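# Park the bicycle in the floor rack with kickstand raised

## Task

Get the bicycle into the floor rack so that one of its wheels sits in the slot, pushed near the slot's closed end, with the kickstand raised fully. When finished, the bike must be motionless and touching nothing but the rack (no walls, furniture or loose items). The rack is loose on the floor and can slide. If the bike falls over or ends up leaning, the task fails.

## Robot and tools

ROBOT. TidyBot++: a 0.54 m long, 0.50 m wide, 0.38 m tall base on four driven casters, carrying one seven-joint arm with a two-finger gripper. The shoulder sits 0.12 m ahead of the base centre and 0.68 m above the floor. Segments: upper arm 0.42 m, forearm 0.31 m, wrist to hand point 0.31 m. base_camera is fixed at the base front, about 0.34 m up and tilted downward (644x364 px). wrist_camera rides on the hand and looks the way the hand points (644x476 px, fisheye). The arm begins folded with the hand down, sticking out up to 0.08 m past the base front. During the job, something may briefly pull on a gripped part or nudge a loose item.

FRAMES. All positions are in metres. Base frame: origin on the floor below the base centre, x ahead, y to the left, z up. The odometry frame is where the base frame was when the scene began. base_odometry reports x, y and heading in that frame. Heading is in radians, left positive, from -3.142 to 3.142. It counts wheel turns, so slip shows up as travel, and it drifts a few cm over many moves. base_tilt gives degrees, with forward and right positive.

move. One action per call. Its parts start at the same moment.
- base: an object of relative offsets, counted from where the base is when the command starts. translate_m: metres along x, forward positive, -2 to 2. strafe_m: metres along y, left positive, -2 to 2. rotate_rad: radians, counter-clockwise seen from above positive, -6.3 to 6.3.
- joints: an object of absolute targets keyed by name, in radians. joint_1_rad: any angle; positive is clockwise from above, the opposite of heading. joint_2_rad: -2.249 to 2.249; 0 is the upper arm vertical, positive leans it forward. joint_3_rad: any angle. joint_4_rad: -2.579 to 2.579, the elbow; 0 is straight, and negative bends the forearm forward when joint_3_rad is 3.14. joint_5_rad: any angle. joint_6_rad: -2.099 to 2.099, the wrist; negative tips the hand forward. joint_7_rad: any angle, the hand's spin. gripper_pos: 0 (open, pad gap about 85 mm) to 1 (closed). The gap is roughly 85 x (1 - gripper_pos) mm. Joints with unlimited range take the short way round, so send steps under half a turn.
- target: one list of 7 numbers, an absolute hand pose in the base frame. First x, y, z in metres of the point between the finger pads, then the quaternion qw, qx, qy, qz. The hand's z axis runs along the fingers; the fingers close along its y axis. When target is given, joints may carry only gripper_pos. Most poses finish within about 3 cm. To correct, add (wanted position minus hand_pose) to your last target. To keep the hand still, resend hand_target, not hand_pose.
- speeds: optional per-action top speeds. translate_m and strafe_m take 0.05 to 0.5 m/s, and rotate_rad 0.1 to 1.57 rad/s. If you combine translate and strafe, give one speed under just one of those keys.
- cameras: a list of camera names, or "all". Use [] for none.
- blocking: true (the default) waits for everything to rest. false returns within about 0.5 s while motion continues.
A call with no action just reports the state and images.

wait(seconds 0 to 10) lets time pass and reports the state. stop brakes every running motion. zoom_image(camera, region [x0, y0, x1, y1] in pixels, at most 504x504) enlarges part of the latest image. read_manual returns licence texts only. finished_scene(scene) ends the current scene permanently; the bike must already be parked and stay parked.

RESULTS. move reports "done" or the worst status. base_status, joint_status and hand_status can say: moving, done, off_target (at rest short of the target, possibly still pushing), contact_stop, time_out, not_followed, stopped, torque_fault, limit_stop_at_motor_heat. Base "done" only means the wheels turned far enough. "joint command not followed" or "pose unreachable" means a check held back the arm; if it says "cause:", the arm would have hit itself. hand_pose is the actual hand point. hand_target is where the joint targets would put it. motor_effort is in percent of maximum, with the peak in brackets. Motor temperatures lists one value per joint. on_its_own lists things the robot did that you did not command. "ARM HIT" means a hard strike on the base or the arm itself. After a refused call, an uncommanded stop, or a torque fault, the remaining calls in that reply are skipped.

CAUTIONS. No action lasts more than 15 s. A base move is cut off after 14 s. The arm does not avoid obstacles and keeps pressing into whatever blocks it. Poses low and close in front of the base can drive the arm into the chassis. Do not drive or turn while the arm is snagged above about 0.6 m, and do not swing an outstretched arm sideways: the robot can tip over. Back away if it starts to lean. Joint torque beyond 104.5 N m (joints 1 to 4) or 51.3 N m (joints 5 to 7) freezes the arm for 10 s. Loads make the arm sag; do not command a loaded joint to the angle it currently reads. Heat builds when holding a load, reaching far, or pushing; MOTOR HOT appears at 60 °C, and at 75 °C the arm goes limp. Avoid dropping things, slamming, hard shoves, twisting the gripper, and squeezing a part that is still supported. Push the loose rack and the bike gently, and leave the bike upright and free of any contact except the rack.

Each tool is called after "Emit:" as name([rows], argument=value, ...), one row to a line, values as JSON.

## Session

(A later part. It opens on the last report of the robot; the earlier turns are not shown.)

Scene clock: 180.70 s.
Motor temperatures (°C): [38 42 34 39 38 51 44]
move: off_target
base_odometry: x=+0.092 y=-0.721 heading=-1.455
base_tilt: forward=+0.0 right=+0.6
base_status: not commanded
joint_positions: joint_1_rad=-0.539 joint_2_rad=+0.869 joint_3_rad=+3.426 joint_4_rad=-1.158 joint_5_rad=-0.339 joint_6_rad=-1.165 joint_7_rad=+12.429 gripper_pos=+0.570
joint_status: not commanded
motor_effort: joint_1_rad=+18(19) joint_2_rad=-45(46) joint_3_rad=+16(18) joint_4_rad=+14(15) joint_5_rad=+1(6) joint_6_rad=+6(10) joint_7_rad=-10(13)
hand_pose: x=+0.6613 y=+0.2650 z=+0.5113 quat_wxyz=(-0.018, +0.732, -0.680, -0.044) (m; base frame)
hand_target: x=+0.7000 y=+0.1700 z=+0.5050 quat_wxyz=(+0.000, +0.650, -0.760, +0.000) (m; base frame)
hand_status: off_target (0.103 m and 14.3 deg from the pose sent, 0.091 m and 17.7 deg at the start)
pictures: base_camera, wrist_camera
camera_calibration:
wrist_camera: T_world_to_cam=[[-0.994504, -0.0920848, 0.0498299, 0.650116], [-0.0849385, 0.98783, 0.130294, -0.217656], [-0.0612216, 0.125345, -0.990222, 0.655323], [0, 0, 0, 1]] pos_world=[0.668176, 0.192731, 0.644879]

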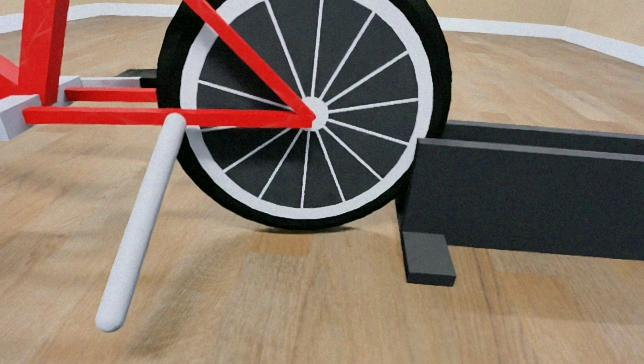

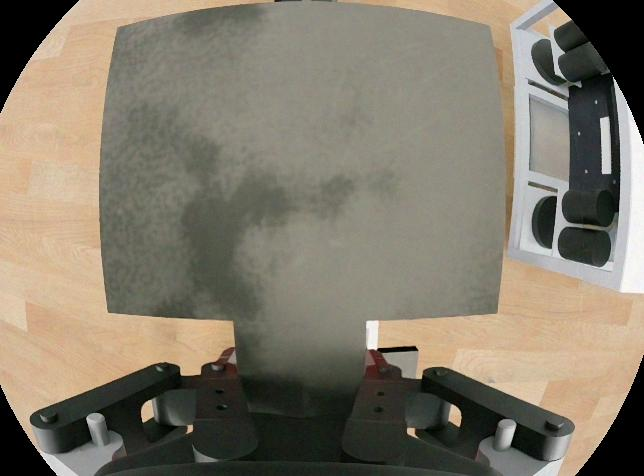

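Emit:
move(base={"strafe_m":-0.12}, speeds={"strafe_m":0.1}, cameras=["base_camera","wrist_camera"])

Scene clock: 182.57 s.
Motor temperatures (°C): [38 42 34 39 38 51 44]
move: done
base_odometry: x=-0.027 y=-0.735 heading=-1.454
base_tilt: forward=+0.0 right=+0.6
base_status: done
joint_positions: joint_1_rad=-0.620 joint_2_rad=+0.879 joint_3_rad=+3.386 joint_4_rad=-1.133 joint_5_rad=-0.361 joint_6_rad=-1.154 joint_7_rad=+12.402 gripper_pos=+0.570
joint_status: not commanded
motor_effort: joint_1_rad=+30(33) joint_2_rad=-46(49) joint_3_rad=+24(27) joint_4_rad=+9(14) joint_5_rad=+11(15) joint_6_rad=-3(7) joint_7_rad=-5(14)
hand_pose: x=+0.6355 y=+0.3376 z=+0.5123 quat_wxyz=(-0.034, +0.756, -0.650, -0.062) (m; base frame)
hand_target: x=+0.7000 y=+0.1700 z=+0.5050 quat_wxyz=(+0.000, +0.650, -0.760, +0.000) (m; base frame)
hand_status: not commanded
pictures: base_camera, wrist_camera
camera_calibration:
wrist_camera: T_world_to_cam=[[-0.984632, -0.169011, 0.0439939, 0.653768], [-0.158624, 0.970869, 0.179586, -0.264302], [-0.0730643, 0.169847, -0.982758, 0.634304], [0, 0, 0, 1]] pos_world=[0.648141, 0.259362, 0.642071]

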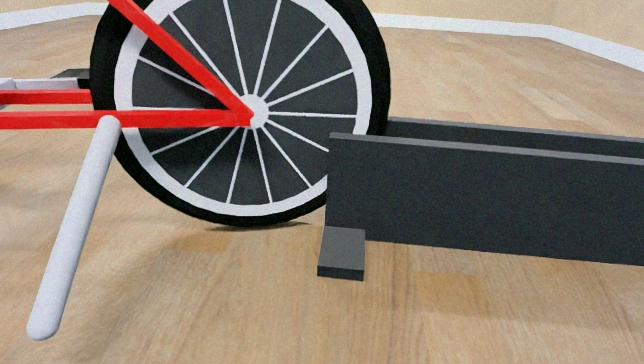

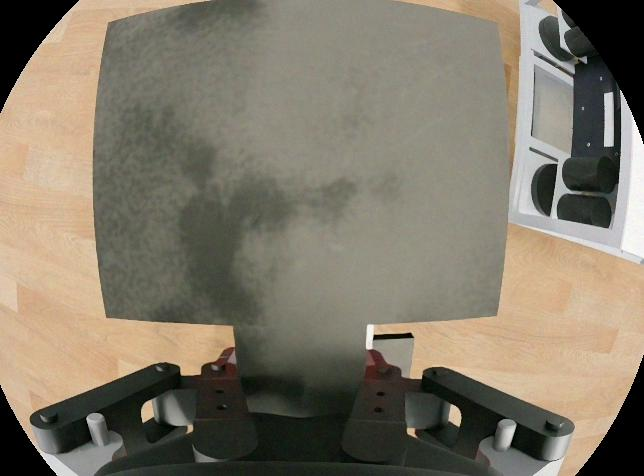

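Emit:
zoom_image(camera="base_camera", region=[310, 90, 640, 300])

Scaled by 1.527.

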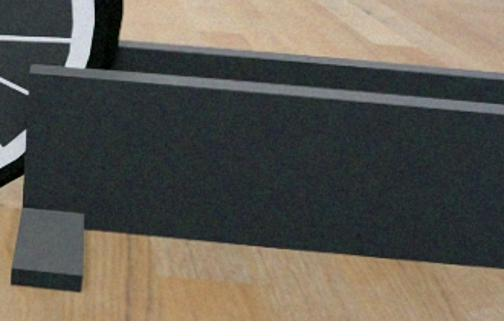

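Emit:
move(target=[0.73, 0.24, 0.505, 0, 0.580, -0.8146, 0], cameras=["base_camera","wrist_camera"])

Scene clock: 185.00 s.
Motor temperatures (°C): [38 42 34 39 38 51 45]
move: off_target
base_odometry: x=-0.027 y=-0.735 heading=-1.454
base_tilt: forward=+0.0 right=+0.6
base_status: not commanded
joint_positions: joint_1_rad=-0.632 joint_2_rad=+1.008 joint_3_rad=+3.393 joint_4_rad=-0.851 joint_5_rad=-0.353 joint_6_rad=-1.287 joint_7_rad=+12.153 gripper_pos=+0.570
joint_status: not commanded
motor_effort: joint_1_rad=+24(30) joint_2_rad=-50(52) joint_3_rad=+17(24) joint_4_rad=+11(14) joint_5_rad=+3(13) joint_6_rad=+1(7) joint_7_rad=-14(17)
hand_pose: x=+0.6702 y=+0.3787 z=+0.5119 quat_wxyz=(-0.030, +0.701, -0.710, -0.057) (m; base frame)
hand_target: x=+0.7300 y=+0.2400 z=+0.5050 quat_wxyz=(+0.000, +0.580, -0.815, +0.000) (m; base frame)
hand_status: off_target (0.151 m and 19.8 deg from the pose sent, 0.136 m and 28.9 deg at the start)
pictures: base_camera, wrist_camera
camera_calibration:
wrist_camera: T_world_to_cam=[[-0.998527, -0.00615025, 0.0539026, 0.637506], [0.00278814, 0.986423, 0.1642, -0.404852], [-0.0541806, 0.164108, -0.984953, 0.620141], [0, 0, 0, 1]] pos_world=[0.671295, 0.301506, 0.642923]

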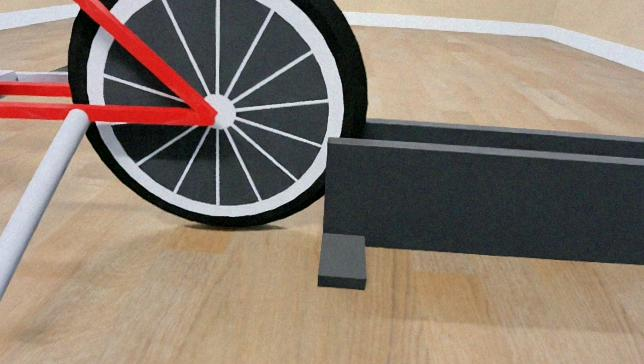

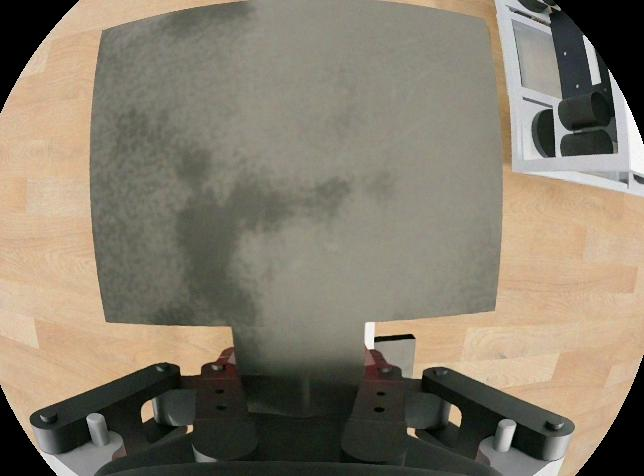

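Emit:
move(base={"strafe_m":-0.1}, speeds={"strafe_m":0.1}, target=[0.745, 0.24, 0.505, 0, 0.5373, -0.8434, 0], cameras=["base_camera","wrist_camera"])

Scene clock: 186.80 s.
Motor temperatures (°C): [38 42 34 39 38 51 45]
move: off_target
base_odometry: x=-0.126 y=-0.747 heading=-1.454
base_tilt: forward=+0.0 right=+0.6
base_status: done
joint_positions: joint_1_rad=-0.607 joint_2_rad=+1.054 joint_3_rad=+3.394 joint_4_rad=-0.748 joint_5_rad=-0.353 joint_6_rad=-1.326 joint_7_rad=+12.048 gripper_pos=+0.570
joint_status: not commanded
motor_effort: joint_1_rad=+23(32) joint_2_rad=-53(55) joint_3_rad=+16(22) joint_4_rad=+11(13) joint_5_rad=+5(8) joint_6_rad=-1(3) joint_7_rad=-14(17)
hand_pose: x=+0.6929 y=+0.3786 z=+0.5120 quat_wxyz=(-0.035, +0.664, -0.745, -0.055) (m; base frame)
hand_target: x=+0.7450 y=+0.2400 z=+0.5050 quat_wxyz=(+0.000, +0.537, -0.843, +0.000) (m; base frame)
hand_status: off_target (0.148 m and 19.8 deg from the pose sent, 0.158 m and 25.3 deg at the start)
pictures: base_camera, wrist_camera
camera_calibration:
wrist_camera: T_world_to_cam=[[-0.99405, 0.0961548, 0.0511816, 0.619701], [0.103389, 0.980789, 0.16542, -0.47305], [-0.0342924, 0.169728, -0.984894, 0.605511], [0, 0, 0, 1]] pos_world=[0.685687, 0.301603, 0.642899]

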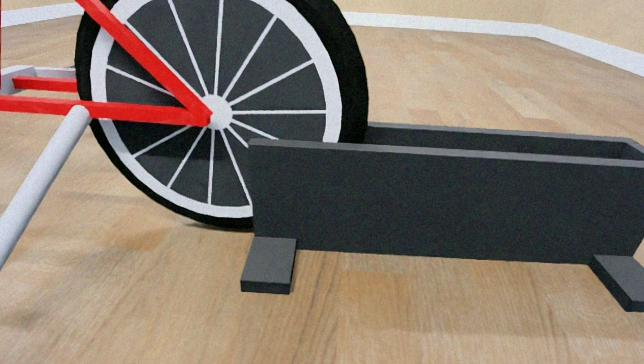

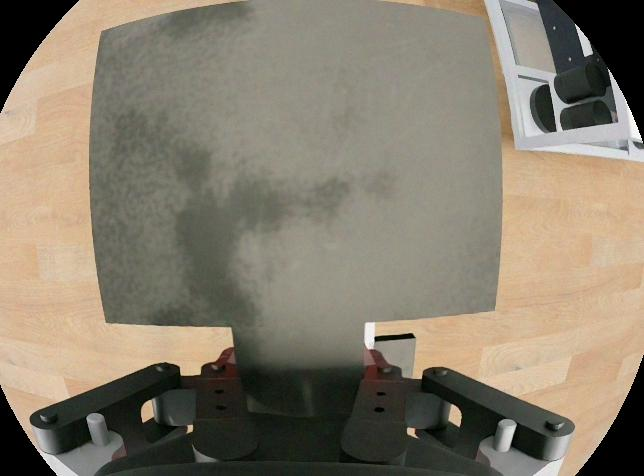

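Emit:
move(base={"strafe_m":-0.1}, speeds={"strafe_m":0.1}, target=[0.745, 0.24, 0.505, 0, 0.559, -0.829, 0], cameras=["base_camera","wrist_camera"])

Scene clock: 188.63 s.
Motor temperatures (°C): [38 42 34 39 38 51 45]
move: off_target
base_odometry: x=-0.225 y=-0.759 heading=-1.454
base_tilt: forward=+0.0 right=+0.6
base_status: done
joint_positions: joint_1_rad=-0.606 joint_2_rad=+1.056 joint_3_rad=+3.390 joint_4_rad=-0.743 joint_5_rad=-0.353 joint_6_rad=-1.336 joint_7_rad=+12.057 gripper_pos=+0.570
joint_status: not commanded
motor_effort: joint_1_rad=+23(29) joint_2_rad=-49(56) joint_3_rad=+16(19) joint_4_rad=+11(13) joint_5_rad=+8(10) joint_6_rad=+0(6) joint_7_rad=-13(17)
hand_pose: x=+0.6904 y=+0.3794 z=+0.5121 quat_wxyz=(-0.032, +0.668, -0.741, -0.058) (m; base frame)
hand_target: x=+0.7450 y=+0.2400 z=+0.5050 quat_wxyz=(+0.000, +0.559, -0.829, +0.000) (m; base frame)
hand_status: off_target (0.150 m and 17.7 deg from the pose sent, 0.148 m and 17.1 deg at the start)
pictures: base_camera, wrist_camera
camera_calibration:
wrist_camera: T_world_to_cam=[[-0.994744, 0.0839672, 0.0585929, 0.618482], [0.0926083, 0.981924, 0.165074, -0.466427], [-0.043673, 0.169632, -0.984539, 0.611702], [0, 0, 0, 1]] pos_world=[0.685141, 0.302299, 0.643]

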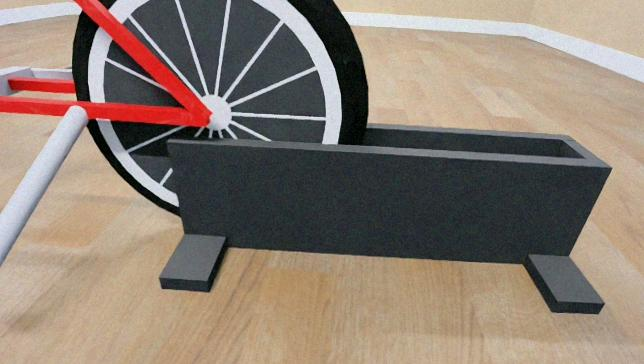

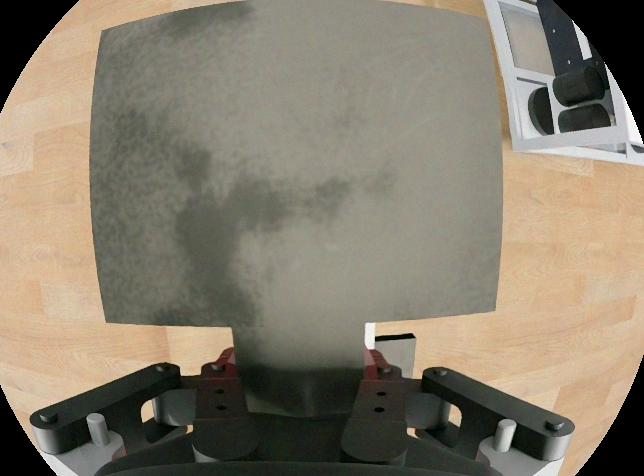

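Emit:
move(base={"strafe_m":-0.12}, speeds={"strafe_m":0.12}, cameras=["base_camera"])

Emit:
move(base={"strafe_m":-0.06}, speeds={"strafe_m":0.1}, cameras=["base_camera","wrist_camera"])

Scene clock: 190.43 s.
Motor temperatures (°C): [38 42 34 39 38 51 45]
move: done
base_odometry: x=-0.344 y=-0.773 heading=-1.453
base_tilt: forward=+0.0 right=+0.6
base_status: done
joint_positions: joint_1_rad=-0.609 joint_2_rad=+1.057 joint_3_rad=+3.388 joint_4_rad=-0.741 joint_5_rad=-0.353 joint_6_rad=-1.343 joint_7_rad=+12.058 gripper_pos=+0.570
joint_status: not commanded
motor_effort: joint_1_rad=+24(30) joint_2_rad=-50(55) joint_3_rad=+18(20) joint_4_rad=+11(13) joint_5_rad=+10(12) joint_6_rad=+1(5) joint_7_rad=-13(16)
hand_pose: x=+0.6875 y=+0.3812 z=+0.5120 quat_wxyz=(-0.029, +0.670, -0.739, -0.059) (m; base frame)
hand_target: x=+0.7450 y=+0.2400 z=+0.5050 quat_wxyz=(+0.000, +0.559, -0.829, +0.000) (m; base frame)
hand_status: not commanded
pictures: base_camera

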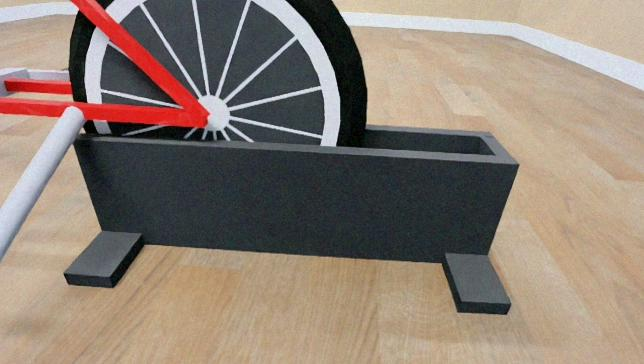

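Scene clock: 191.70 s.
Motor temperatures (°C): [38 42 34 39 38 51 45]
move: done
base_odometry: x=-0.404 y=-0.780 heading=-1.453
base_tilt: forward=+0.0 right=+0.6
base_status: done
joint_positions: joint_1_rad=-0.610 joint_2_rad=+1.058 joint_3_rad=+3.387 joint_4_rad=-0.740 joint_5_rad=-0.353 joint_6_rad=-1.347 joint_7_rad=+12.061 gripper_pos=+0.570
joint_status: not commanded
motor_effort: joint_1_rad=+24(30) joint_2_rad=-50(56) joint_3_rad=+17(21) joint_4_rad=+11(14) joint_5_rad=+9(13) joint_6_rad=+0(5) joint_7_rad=-13(17)
hand_pose: x=+0.6855 y=+0.3824 z=+0.5119 quat_wxyz=(-0.027, +0.672, -0.738, -0.060) (m; base frame)
hand_target: x=+0.7450 y=+0.2400 z=+0.5050 quat_wxyz=(+0.000, +0.559, -0.829, +0.000) (m; base frame)
hand_status: not commanded
pictures: base_camera, wrist_camera
camera_calibration:
wrist_camera: T_world_to_cam=[[-0.995055, 0.0723684, 0.0680379, 0.613108], [0.0826354, 0.983198, 0.162766, -0.461282], [-0.0551156, 0.167583, -0.984316, 0.619328], [0, 0, 0, 1]] pos_world=[0.682329, 0.305373, 0.642981]

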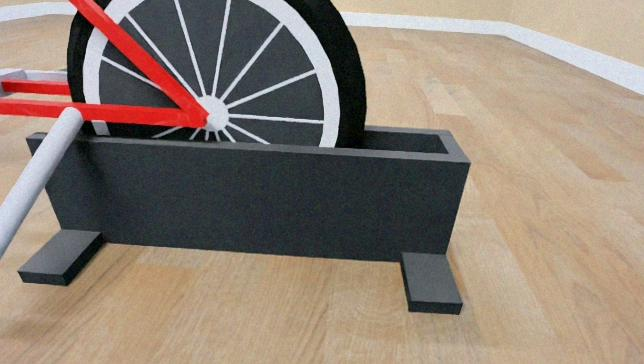

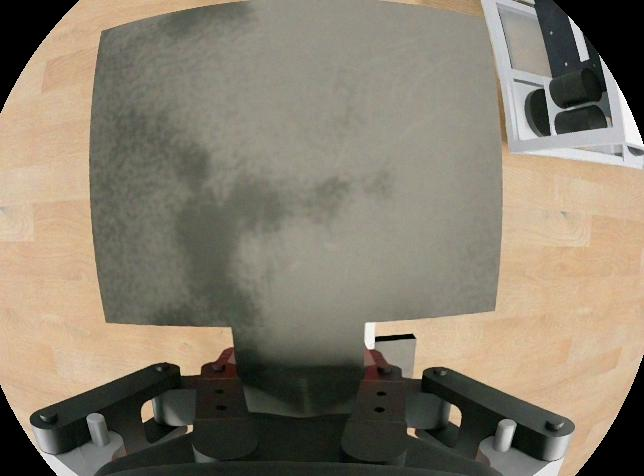

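Emit:
move(base={"strafe_m":-0.08}, speeds={"strafe_m":0.1}, cameras=["base_camera"])

Scene clock: 193.20 s.
Motor temperatures (°C): [38 42 34 39 38 51 45]
move: done
base_odometry: x=-0.483 y=-0.789 heading=-1.453
base_tilt: forward=+0.0 right=+0.6
base_status: done
joint_positions: joint_1_rad=-0.614 joint_2_rad=+1.058 joint_3_rad=+3.386 joint_4_rad=-0.739 joint_5_rad=-0.353 joint_6_rad=-1.348 joint_7_rad=+12.061 gripper_pos=+0.570
joint_status: not commanded
motor_effort: joint_1_rad=+23(29) joint_2_rad=-49(56) joint_3_rad=+17(20) joint_4_rad=+11(13) joint_5_rad=+9(13) joint_6_rad=+0(4) joint_7_rad=-12(16)
hand_pose: x=+0.6835 y=+0.3850 z=+0.5118 quat_wxyz=(-0.027, +0.674, -0.736, -0.061) (m; base frame)
hand_target: x=+0.7450 y=+0.2400 z=+0.5050 quat_wxyz=(+0.000, +0.559, -0.829, +0.000) (m; base frame)
hand_status: not commanded
pictures: base_camera

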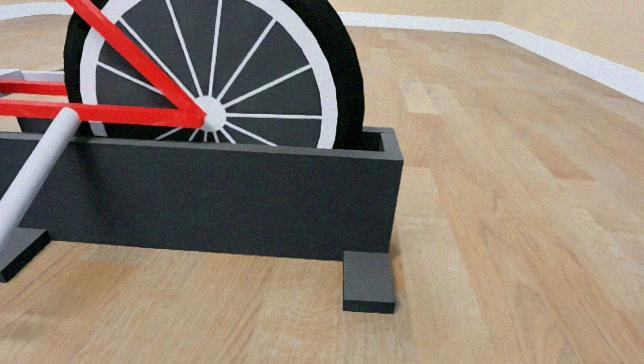

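Emit:
move(base={"strafe_m":-0.02}, speeds={"strafe_m":0.1}, cameras=["base_camera"])

Emit:
zoom_image(camera="base_camera", region=[300, 80, 420, 200])

Scene clock: 194.10 s.
Motor temperatures (°C): [38 42 34 39 38 51 45]
move: done
base_odometry: x=-0.503 y=-0.792 heading=-1.452
base_tilt: forward=+0.0 right=+0.6
base_status: done
joint_positions: joint_1_rad=-0.619 joint_2_rad=+1.059 joint_3_rad=+3.385 joint_4_rad=-0.738 joint_5_rad=-0.354 joint_6_rad=-1.345 joint_7_rad=+12.058 gripper_pos=+0.570
joint_status: not commanded
motor_effort: joint_1_rad=+25(29) joint_2_rad=-50(54) joint_3_rad=+17(20) joint_4_rad=+10(12) joint_5_rad=+9(14) joint_6_rad=+1(3) joint_7_rad=-11(12)
hand_pose: x=+0.6822 y=+0.3894 z=+0.5119 quat_wxyz=(-0.029, +0.675, -0.735, -0.061) (m; base frame)
hand_target: x=+0.7450 y=+0.2400 z=+0.5050 quat_wxyz=(+0.000, +0.559, -0.829, +0.000) (m; base frame)
hand_status: not commanded
pictures: base_camera

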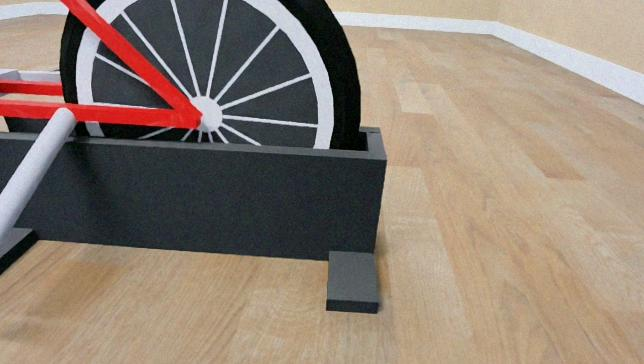

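Scaled by 4.200.

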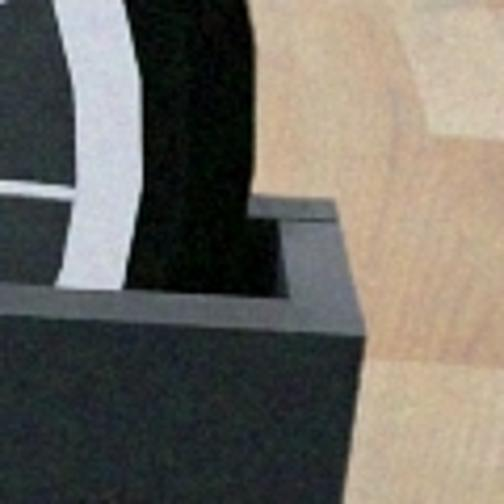

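Emit:
move(base={"strafe_m":-0.02}, speeds={"strafe_m":0.1}, cameras=["base_camera"])

Emit:
zoom_image(camera="base_camera", region=[300, 80, 420, 200])

Emit:
zoom_image(camera="base_camera", region=[0, 60, 200, 300])

Scene clock: 195.00 s.
Motor temperatures (°C): [38 42 34 39 38 51 45]
move: done
base_odometry: x=-0.522 y=-0.794 heading=-1.452
base_tilt: forward=+0.0 right=+0.6
base_status: done
joint_positions: joint_1_rad=-0.626 joint_2_rad=+1.059 joint_3_rad=+3.385 joint_4_rad=-0.736 joint_5_rad=-0.355 joint_6_rad=-1.340 joint_7_rad=+12.053 gripper_pos=+0.570
joint_status: not commanded
motor_effort: joint_1_rad=+26(31) joint_2_rad=-51(55) joint_3_rad=+17(20) joint_4_rad=+11(12) joint_5_rad=+11(14) joint_6_rad=-1(7) joint_7_rad=-9(11)
hand_pose: x=+0.6811 y=+0.3942 z=+0.5121 quat_wxyz=(-0.031, +0.676, -0.734, -0.061) (m; base frame)
hand_target: x=+0.7450 y=+0.2400 z=+0.5050 quat_wxyz=(+0.000, +0.559, -0.829, +0.000) (m; base frame)
hand_status: not commanded
pictures: base_camera

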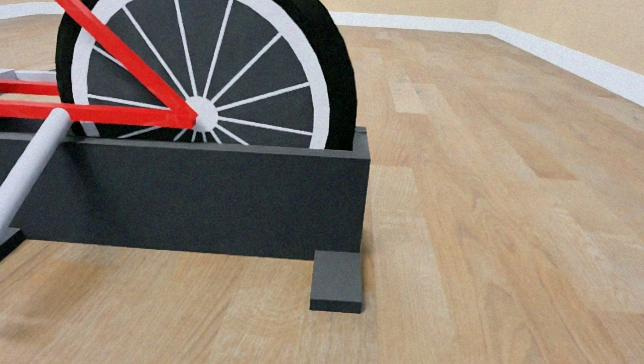

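Scaled by 4.200.

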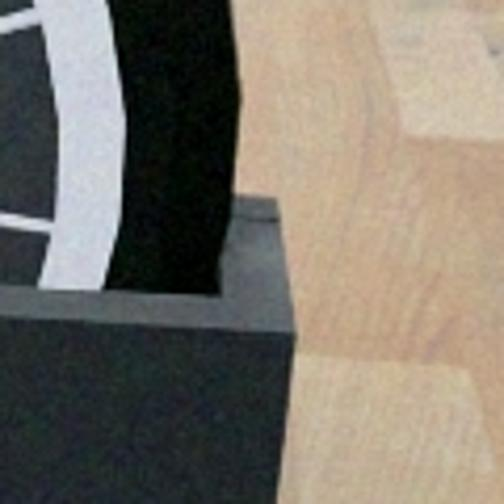

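Scaled by 2.100.

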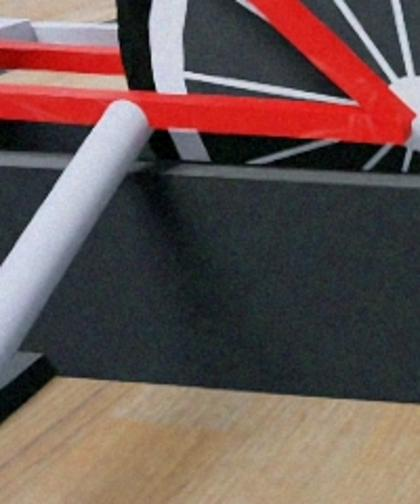

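Emit:
move(target=[0.695, 0.385, 0.498, -0.005, 0.676, -0.736, -0.01], cameras=["base_camera","wrist_camera"])

Scene clock: 196.27 s.
Motor temperatures (°C): [38 43 34 39 38 51 45]
move: off_target
base_odometry: x=-0.522 y=-0.794 heading=-1.452
base_tilt: forward=+0.0 right=+0.6
base_status: not commanded
joint_positions: joint_1_rad=-0.633 joint_2_rad=+1.106 joint_3_rad=+3.384 joint_4_rad=-0.629 joint_5_rad=-0.339 joint_6_rad=-1.397 joint_7_rad=+12.019 gripper_pos=+0.571
joint_status: not commanded
motor_effort: joint_1_rad=+1(26) joint_2_rad=-51(54) joint_3_rad=+3(18) joint_4_rad=+18(18) joint_5_rad=+3(11) joint_6_rad=+3(5) joint_7_rad=+0(9)
hand_pose: x=+0.6872 y=+0.4064 z=+0.5120 quat_wxyz=(-0.028, +0.678, -0.733, -0.054) (m; base frame)
hand_target: x=+0.6950 y=+0.3850 z=+0.4980 quat_wxyz=(-0.005, +0.676, -0.736, -0.010) (m; base frame)
hand_status: off_target (0.027 m and 5.7 deg from the pose sent, 0.022 m and 6.6 deg at the start)
pictures: base_camera, wrist_camera
camera_calibration:
wrist_camera: T_world_to_cam=[[-0.996693, 0.0576459, 0.0572648, 0.625734], [0.0659206, 0.985698, 0.155091, -0.470674], [-0.0475055, 0.158353, -0.986239, 0.615023], [0, 0, 0, 1]] pos_world=[0.683909, 0.330481, 0.643724]

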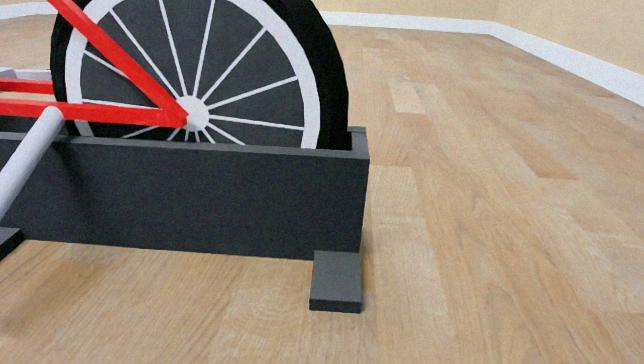

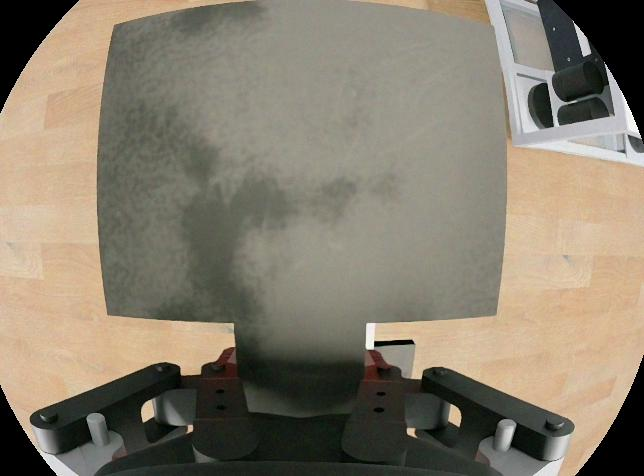

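Emit:
move(base={"strafe_m":-0.025}, speeds={"strafe_m":0.1}, cameras=["base_camera"])

Emit:
move(joints={"gripper_pos":0.35}, cameras=["base_camera","wrist_camera"])

Scene clock: 197.27 s.
Motor temperatures (°C): [38 43 34 39 38 51 45]
move: done
base_odometry: x=-0.547 y=-0.797 heading=-1.452
base_tilt: forward=+0.0 right=+0.6
base_status: done
joint_positions: joint_1_rad=-0.659 joint_2_rad=+1.113 joint_3_rad=+3.380 joint_4_rad=-0.614 joint_5_rad=-0.331 joint_6_rad=-1.403 joint_7_rad=+12.013 gripper_pos=+0.572
joint_status: not commanded
motor_effort: joint_1_rad=+4(7) joint_2_rad=-49(56) joint_3_rad=+4(6) joint_4_rad=+15(18) joint_5_rad=+2(5) joint_6_rad=+1(5) joint_7_rad=-1(4)
hand_pose: x=+0.6776 y=+0.4228 z=+0.5120 quat_wxyz=(-0.027, +0.688, -0.723, -0.052) (m; base frame)
hand_target: x=+0.6950 y=+0.3850 z=+0.4980 quat_wxyz=(-0.005, +0.676, -0.736, -0.010) (m; base frame)
hand_status: not commanded
pictures: base_camera

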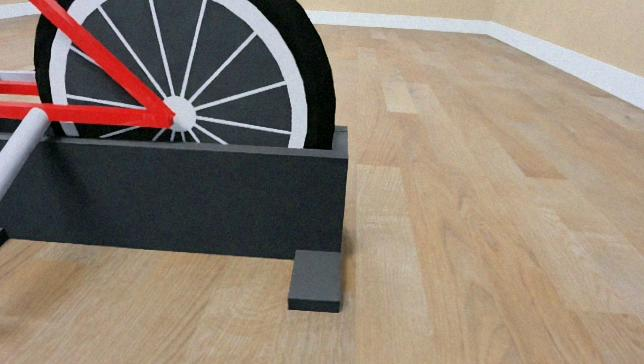

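Scene clock: 198.27 s.
Motor temperatures (°C): [38 43 34 39 38 51 45]
move: done
base_odometry: x=-0.547 y=-0.797 heading=-1.452
base_tilt: forward=+0.0 right=+0.6
base_status: not commanded
joint_positions: joint_1_rad=-0.649 joint_2_rad=+1.115 joint_3_rad=+3.385 joint_4_rad=-0.614 joint_5_rad=-0.305 joint_6_rad=-1.403 joint_7_rad=+12.013 gripper_pos=+0.350
joint_status: all done
motor_effort: joint_1_rad=+0(4) joint_2_rad=-51(52) joint_3_rad=+1(5) joint_4_rad=+17(17) joint_5_rad=-1(3) joint_6_rad=+0(1) joint_7_rad=+1(1)
hand_pose: x=+0.6866 y=+0.4082 z=+0.5097 quat_wxyz=(-0.023, +0.686, -0.727, -0.037) (m; base frame)
hand_target: x=+0.6950 y=+0.3850 z=+0.4980 quat_wxyz=(-0.005, +0.676, -0.736, -0.010) (m; base frame)
hand_status: not commanded
pictures: base_camera, wrist_camera
camera_calibration:
wrist_camera: T_world_to_cam=[[-0.998405, 0.0406407, 0.0391866, 0.642473], [0.04528, 0.991014, 0.125865, -0.445167], [-0.0337193, 0.127438, -0.991273, 0.618168], [0, 0, 0, 1]] pos_world=[0.682449, 0.336277, 0.643627]

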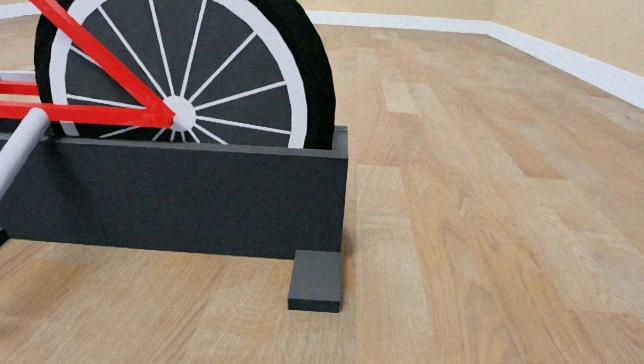

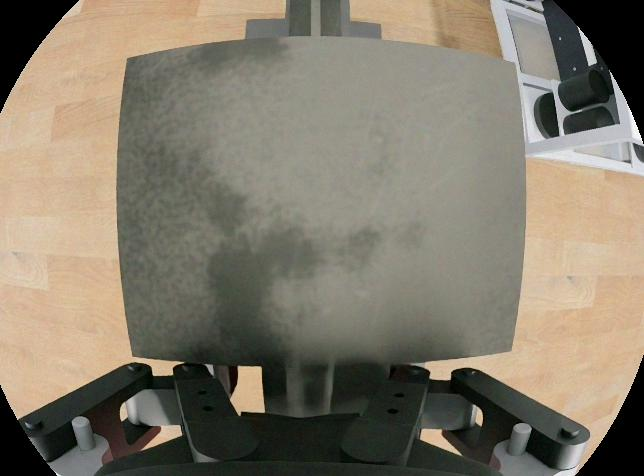

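Emit:
move(joints={"gripper_pos":0.2}, target=[0.69, 0.385, 0.55, -0.005, 0.676, -0.736, -0.01], cameras=["wrist_camera"])

Emit:
move(target=[0.67, 0.37, 0.63, 0, 0.676, -0.736, 0], cameras=["base_camera","wrist_camera"])

Scene clock: 199.27 s.
Motor temperatures (°C): [38 43 34 39 38 51 45]
move: off_target
base_odometry: x=-0.547 y=-0.797 heading=-1.452
base_tilt: forward=+0.0 right=+0.6
base_status: not commanded
joint_positions: joint_1_rad=-0.649 joint_2_rad=+1.096 joint_3_rad=+3.384 joint_4_rad=-0.549 joint_5_rad=-0.293 joint_6_rad=-1.483 joint_7_rad=+12.005 gripper_pos=+0.200
joint_status: all done
motor_effort: joint_1_rad=+0(1) joint_2_rad=-51(53) joint_3_rad=+1(1) joint_4_rad=+17(17) joint_5_rad=-1(3) joint_6_rad=+0(0) joint_7_rad=+1(1)
hand_pose: x=+0.6847 y=+0.4099 z=+0.5424 quat_wxyz=(-0.023, +0.691, -0.722, -0.034) (m; base frame)
hand_target: x=+0.6900 y=+0.3850 z=+0.5500 quat_wxyz=(-0.005, +0.676, -0.736, -0.010) (m; base frame)
hand_status: off_target (0.027 m and 4.2 deg from the pose sent, 0.047 m and 4.0 deg at the start)
pictures: wrist_camera
camera_calibration:
wrist_camera: T_world_to_cam=[[-0.999041, 0.0264058, 0.0349254, 0.647814], [0.0304713, 0.992121, 0.121523, -0.438804], [-0.0314413, 0.122471, -0.991974, 0.651141], [0, 0, 0, 1]] pos_world=[0.681037, 0.338495, 0.676614]

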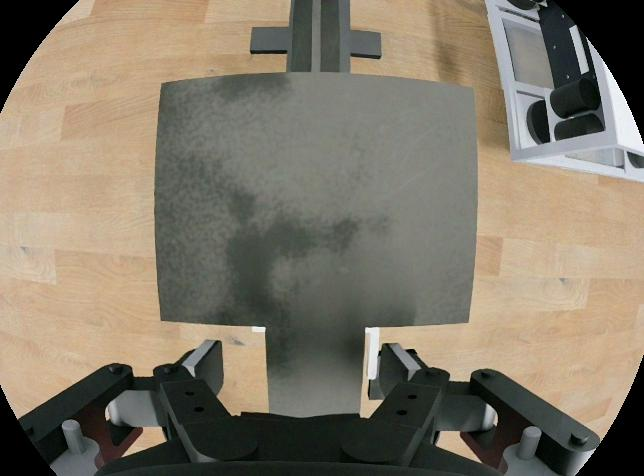

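Scene clock: 200.47 s.
Motor temperatures (°C): [38 43 34 39 38 51 45]
move: off_target
base_odometry: x=-0.547 y=-0.797 heading=-1.452
base_tilt: forward=+0.0 right=+0.6
base_status: not commanded
joint_positions: joint_1_rad=-0.649 joint_2_rad=+0.984 joint_3_rad=+3.384 joint_4_rad=-0.511 joint_5_rad=-0.268 joint_6_rad=-1.618 joint_7_rad=+11.997 gripper_pos=+0.200
joint_status: not commanded
motor_effort: joint_1_rad=-1(1) joint_2_rad=-48(55) joint_3_rad=+1(1) joint_4_rad=+16(18) joint_5_rad=-2(3) joint_6_rad=+0(0) joint_7_rad=+1(1)
hand_pose: x=+0.6693 y=+0.3961 z=+0.6294 quat_wxyz=(-0.027, +0.694, -0.718, -0.027) (m; base frame)
hand_target: x=+0.6700 y=+0.3700 z=+0.6300 quat_wxyz=(+0.000, +0.676, -0.736, +0.000) (m; base frame)
hand_status: off_target (0.026 m and 5.3 deg from the pose sent, 0.097 m and 5.3 deg at the start)
pictures: base_camera, wrist_camera
camera_calibration:
wrist_camera: T_world_to_cam=[[-0.999687, 0.0174896, 0.0178825, 0.644405], [0.0194791, 0.992831, 0.117926, -0.42591], [-0.0156918, 0.118237, -0.992861, 0.73029], [0, 0, 0, 1]] pos_world=[0.66396, 0.325239, 0.763779]

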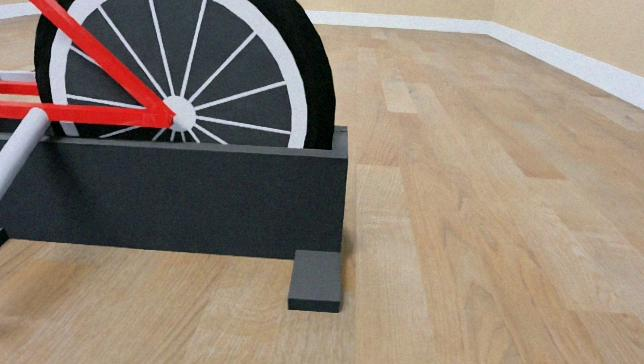

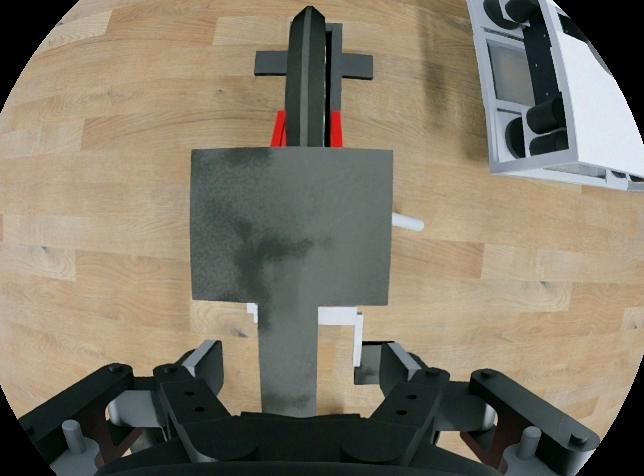

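Emit:
move(target=[0.45, 0.25, 0.66, 0, 0.70, -0.714, 0], cameras=[])

Emit:
move(base={"strafe_m":0.28}, joints={"gripper_pos":1.0}, cameras=["base_camera","wrist_camera"])

Emit:
zoom_image(camera="base_camera", region=[150, 60, 400, 340])

Scene clock: 204.43 s.
Motor temperatures (°C): [38 43 34 39 38 51 45]
move: off_target
base_odometry: x=-0.547 y=-0.797 heading=-1.452
base_tilt: forward=+0.0 right=+0.6
base_status: not commanded
joint_positions: joint_1_rad=-0.717 joint_2_rad=+0.314 joint_3_rad=+3.284 joint_4_rad=-1.637 joint_5_rad=-0.109 joint_6_rad=-1.248 joint_7_rad=+11.986 gripper_pos=+0.200
joint_status: not commanded
motor_effort: joint_1_rad=+0(1) joint_2_rad=-26(49) joint_3_rad=+1(1) joint_4_rad=+15(17) joint_5_rad=-2(3) joint_6_rad=-1(1) joint_7_rad=+1(1)
hand_pose: x=+0.4405 y=+0.2505 z=+0.6557 quat_wxyz=(+0.020, +0.694, -0.719, -0.034) (m; base frame)
hand_target: x=+0.4500 y=+0.2500 z=+0.6600 quat_wxyz=(+0.000, +0.700, -0.714, +0.000) (m; base frame)
hand_status: off_target (0.010 m and 4.6 deg from the pose sent, 0.265 m and 4.5 deg at the start)
pictures: none
No camera images: "cameras" was empty.

Scene clock: 206.43 s.
Motor temperatures (°C): [38 43 34 39 38 51 45]
move: done
base_odometry: x=-0.269 y=-0.764 heading=-1.453
base_tilt: forward=+0.0 right=+0.6
base_status: done
joint_positions: joint_1_rad=-0.732 joint_2_rad=+0.307 joint_3_rad=+3.274 joint_4_rad=-1.640 joint_5_rad=-0.102 joint_6_rad=-1.243 joint_7_rad=+11.986 gripper_pos=+0.999
joint_status: all done
motor_effort: joint_1_rad=+0(3) joint_2_rad=-26(29) joint_3_rad=+0(2) joint_4_rad=+15(16) joint_5_rad=-2(3) joint_6_rad=+0(1) joint_7_rad=+1(1)
hand_pose: x=+0.4363 y=+0.2564 z=+0.6572 quat_wxyz=(+0.017, +0.703, -0.711, -0.031) (m; base frame)
hand_target: x=+0.4500 y=+0.2500 z=+0.6600 quat_wxyz=(+0.000, +0.700, -0.714, +0.000) (m; base frame)
hand_status: not commanded
pictures: base_camera, wrist_camera
camera_calibration:
wrist_camera: T_world_to_cam=[[-0.996344, -0.00514247, 0.0852717, 0.373477], [0.00021998, 0.998029, 0.0627583, -0.24262], [-0.0854263, 0.0625477, -0.994379, 0.816484], [0, 0, 0, 1]] pos_world=[0.441915, 0.192993, 0.795274]

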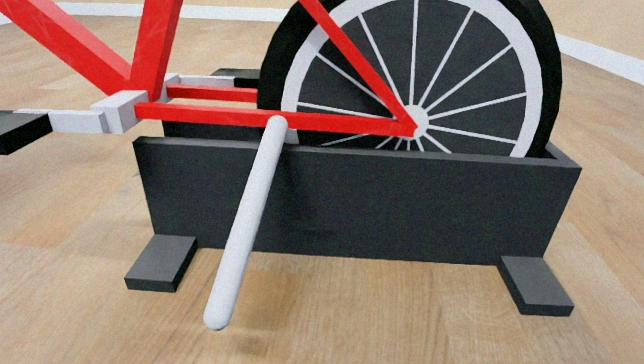

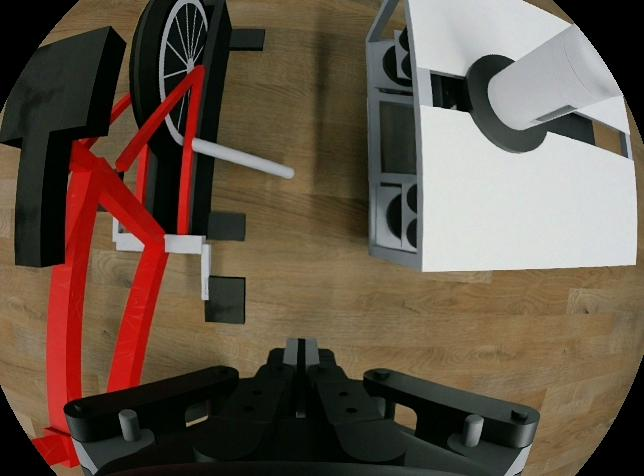

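Scaled by 1.800.

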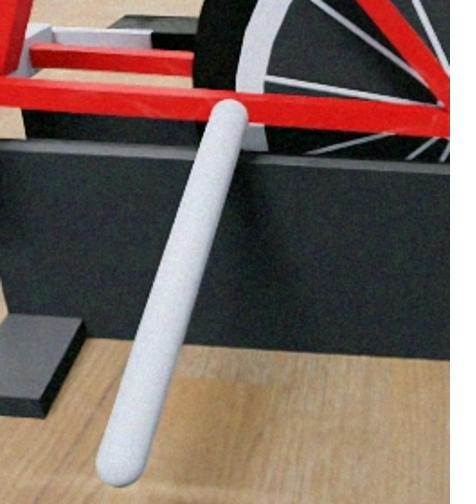

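Emit:
move(base={"translate_m":-0.12}, target=[0.55, 0.17, 0.40, 0, 0.7071, 0.7071, 0], cameras=["base_camera","wrist_camera"])

Scene clock: 210.60 s.
Motor temperatures (°C): [38 43 34 39 38 51 45]
move: off_target
base_odometry: x=-0.283 y=-0.645 heading=-1.453
base_tilt: forward=+0.0 right=+0.6
base_status: done
joint_positions: joint_1_rad=-0.182 joint_2_rad=+0.803 joint_3_rad=+2.839 joint_4_rad=-1.780 joint_5_rad=+0.348 joint_6_rad=-0.640 joint_7_rad=+14.921 gripper_pos=+0.999
joint_status: not commanded
motor_effort: joint_1_rad=+0(1) joint_2_rad=-35(37) joint_3_rad=-4(5) joint_4_rad=+9(16) joint_5_rad=+0(3) joint_6_rad=+0(1) joint_7_rad=+1(1)
hand_pose: x=+0.5422 y=+0.1735 z=+0.4090 quat_wxyz=(-0.010, +0.742, +0.670, -0.011) (m; base frame)
hand_target: x=+0.5500 y=+0.1700 z=+0.4000 quat_wxyz=(+0.000, +0.707, +0.707, +0.000) (m; base frame)
hand_status: off_target (0.012 m and 6.0 deg from the pose sent, 0.294 m and 179.4 deg at the start)
pictures: base_camera, wrist_camera
camera_calibration:
wrist_camera: T_world_to_cam=[[0.996233, -0.0858512, -0.0122325, -0.526752], [-0.0852331, -0.995375, 0.0443155, 0.255433], [-0.0159805, -0.0431059, -0.998943, 0.566495], [0, 0, 0, 1]] pos_world=[0.555592, 0.233448, 0.548133]

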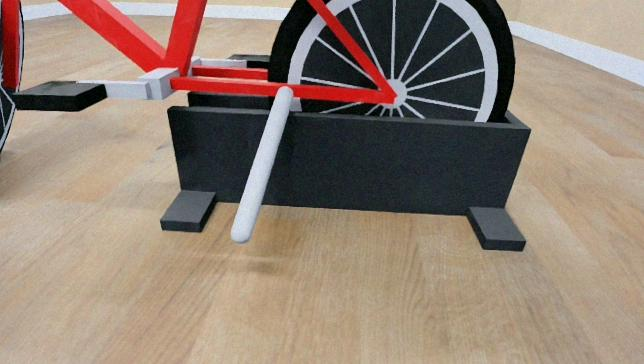

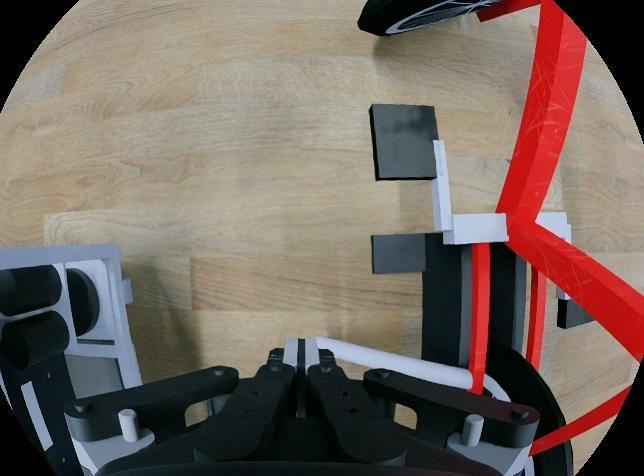

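Emit:
move(target=[0.60, 0.165, 0.16, 0, 0.7071, 0.7071, 0], cameras=["base_camera","wrist_camera"])

Scene clock: 212.53 s.
Motor temperatures (°C): [38 43 34 39 38 51 45]
move: off_target
base_odometry: x=-0.283 y=-0.645 heading=-1.453
base_tilt: forward=+0.0 right=+0.6
base_status: not commanded
joint_positions: joint_1_rad=-0.191 joint_2_rad=+1.361 joint_3_rad=+2.931 joint_4_rad=-1.475 joint_5_rad=+0.492 joint_6_rad=-0.404 joint_7_rad=+14.923 gripper_pos=+0.999
joint_status: not commanded
motor_effort: joint_1_rad=+0(1) joint_2_rad=-42(44) joint_3_rad=-5(6) joint_4_rad=+5(9) joint_5_rad=-2(2) joint_6_rad=+0(1) joint_7_rad=+1(1)
hand_pose: x=+0.5846 y=+0.1633 z=+0.1680 quat_wxyz=(-0.020, +0.735, +0.678, -0.017) (m; base frame)
hand_target: x=+0.6000 y=+0.1650 z=+0.1600 quat_wxyz=(+0.000, +0.707, +0.707, +0.000) (m; base frame)
hand_status: off_target (0.017 m and 5.5 deg from the pose sent, 0.256 m and 6.0 deg at the start)
pictures: base_camera, wrist_camera
camera_calibration:
wrist_camera: T_world_to_cam=[[0.997207, -0.0657854, -0.0353756, -0.572768], [-0.0644409, -0.997202, 0.0378924, 0.248725], [-0.0377694, -0.0355069, -0.998655, 0.33741], [0, 0, 0, 1]] pos_world=[0.599939, 0.22233, 0.307269]

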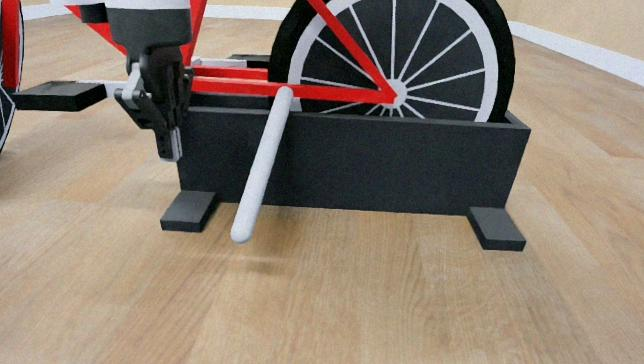

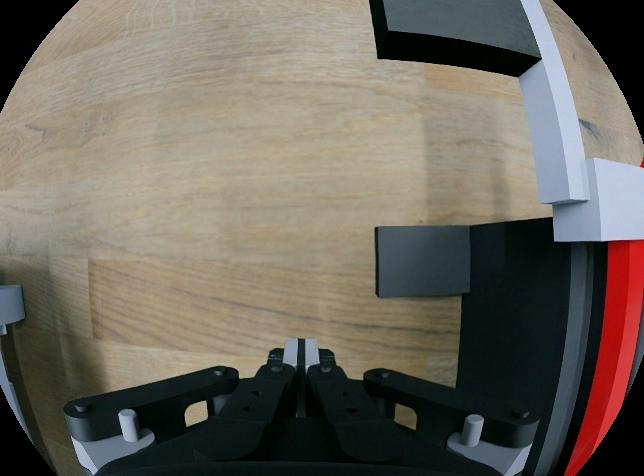

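Emit:
move(target=[0.62, 0.16, 0.075, 0, 0.7071, 0.7071, 0], cameras=["base_camera"])

Scene clock: 214.23 s.
Motor temperatures (°C): [38 43 34 39 38 51 45]
move: off_target
base_odometry: x=-0.283 y=-0.645 heading=-1.453
base_tilt: forward=+0.0 right=+0.6
base_status: not commanded
joint_positions: joint_1_rad=-0.191 joint_2_rad=+1.573 joint_3_rad=+2.934 joint_4_rad=-1.237 joint_5_rad=+0.493 joint_6_rad=-0.403 joint_7_rad=+14.963 gripper_pos=+0.999
joint_status: not commanded
motor_effort: joint_1_rad=+0(1) joint_2_rad=-43(46) joint_3_rad=-4(5) joint_4_rad=+5(6) joint_5_rad=-2(3) joint_6_rad=+0(0) joint_7_rad=+1(1)
hand_pose: x=+0.6104 y=+0.1654 z=+0.0814 quat_wxyz=(-0.016, +0.738, +0.675, -0.007) (m; base frame)
hand_target: x=+0.6200 y=+0.1600 z=+0.0750 quat_wxyz=(+0.000, +0.707, +0.707, +0.000) (m; base frame)
hand_status: off_target (0.013 m and 5.5 deg from the pose sent, 0.100 m and 5.5 deg at the start)
pictures: base_camera

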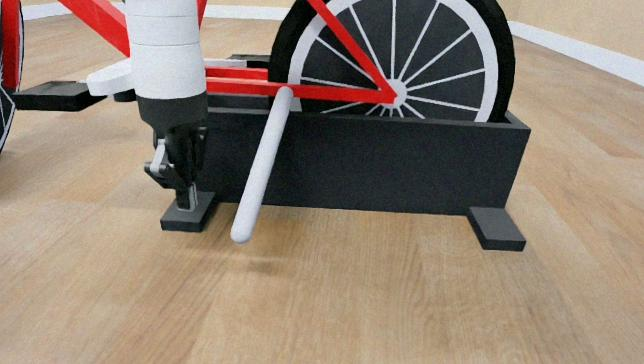

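Emit:
move(target=[0.61, 0.09, 0.08, 0, 0.7071, 0.7071, 0], cameras=["base_camera"])

Emit:
move(target=[0.61, 0.04, 0.08, 0, 0.7071, 0.7071, 0], cameras=["base_camera"])

Scene clock: 215.67 s.
Motor temperatures (°C): [38 43 34 39 38 51 45]
move: off_target
base_odometry: x=-0.283 y=-0.645 heading=-1.453
base_tilt: forward=+0.0 right=+0.6
base_status: not commanded
joint_positions: joint_1_rad=-0.083 joint_2_rad=+1.572 joint_3_rad=+2.956 joint_4_rad=-1.338 joint_5_rad=+0.557 joint_6_rad=-0.336 joint_7_rad=+14.983 gripper_pos=+0.999
joint_status: not commanded
motor_effort: joint_1_rad=+1(3) joint_2_rad=-42(44) joint_3_rad=-3(6) joint_4_rad=+3(5) joint_5_rad=-2(2) joint_6_rad=-1(2) joint_7_rad=+1(1)
hand_pose: x=+0.5875 y=+0.0999 z=+0.0722 quat_wxyz=(-0.021, +0.742, +0.670, -0.019) (m; base frame)
hand_target: x=+0.6100 y=+0.0900 z=+0.0800 quat_wxyz=(+0.000, +0.707, +0.707, +0.000) (m; base frame)
hand_status: off_target (0.026 m and 6.7 deg from the pose sent, 0.075 m and 5.5 deg at the start)
pictures: base_camera

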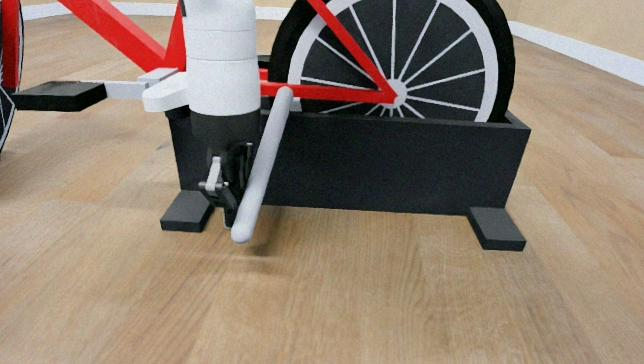

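Scene clock: 216.60 s.
Motor temperatures (°C): [38 43 34 39 38 51 45]
move: off_target
base_odometry: x=-0.283 y=-0.645 heading=-1.453
base_tilt: forward=+0.0 right=+0.6
base_status: not commanded
joint_positions: joint_1_rad=-0.034 joint_2_rad=+1.572 joint_3_rad=+2.928 joint_4_rad=-1.364 joint_5_rad=+0.579 joint_6_rad=-0.297 joint_7_rad=+15.036 gripper_pos=+0.999
joint_status: not commanded
motor_effort: joint_1_rad=+8(8) joint_2_rad=-43(44) joint_3_rad=+6(6) joint_4_rad=+4(5) joint_5_rad=+1(2) joint_6_rad=-4(5) joint_7_rad=+1(1)
hand_pose: x=+0.5870 y=+0.0984 z=+0.0728 quat_wxyz=(-0.034, +0.731, +0.681, +0.001) (m; base frame)
hand_target: x=+0.6100 y=+0.0400 z=+0.0800 quat_wxyz=(+0.000, +0.707, +0.707, +0.000) (m; base frame)
hand_status: off_target (0.063 m and 5.7 deg from the pose sent, 0.064 m and 6.7 deg at the start)
pictures: base_camera

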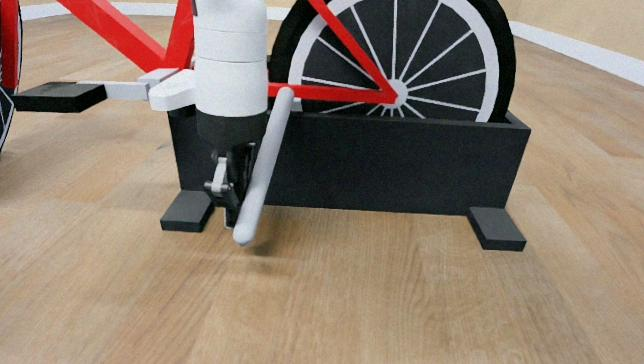

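Emit:
move(target=[0.615, -0.01, 0.08, 0, 0.7071, 0.7071, 0], cameras=["base_camera"])

Scene clock: 217.60 s.
Motor temperatures (°C): [38 43 34 39 38 51 45]
move: off_target
base_odometry: x=-0.283 y=-0.645 heading=-1.453
base_tilt: forward=+0.0 right=+0.6
base_status: not commanded
joint_positions: joint_1_rad=+0.035 joint_2_rad=+1.572 joint_3_rad=+2.880 joint_4_rad=-1.371 joint_5_rad=+0.587 joint_6_rad=-0.297 joint_7_rad=+15.134 gripper_pos=+0.999
joint_status: not commanded
motor_effort: joint_1_rad=+14(15) joint_2_rad=-44(45) joint_3_rad=+11(12) joint_4_rad=+8(8) joint_5_rad=+2(3) joint_6_rad=-4(5) joint_7_rad=+1(1)
hand_pose: x=+0.5898 y=+0.0948 z=+0.0777 quat_wxyz=(-0.052, +0.717, +0.694, +0.018) (m; base frame)
hand_target: x=+0.6150 y=-0.0100 z=+0.0800 quat_wxyz=(+0.000, +0.707, +0.707, +0.000) (m; base frame)
hand_status: off_target (0.108 m and 6.6 deg from the pose sent, 0.112 m and 5.7 deg at the start)
pictures: base_camera

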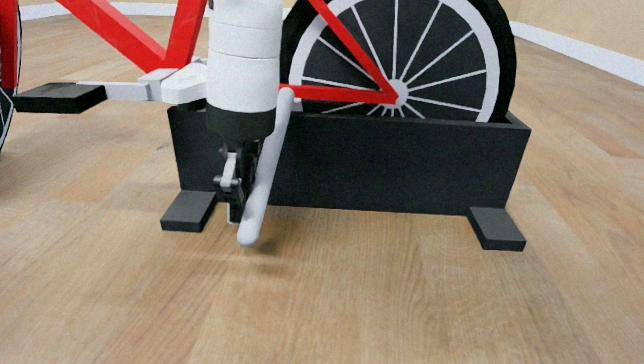

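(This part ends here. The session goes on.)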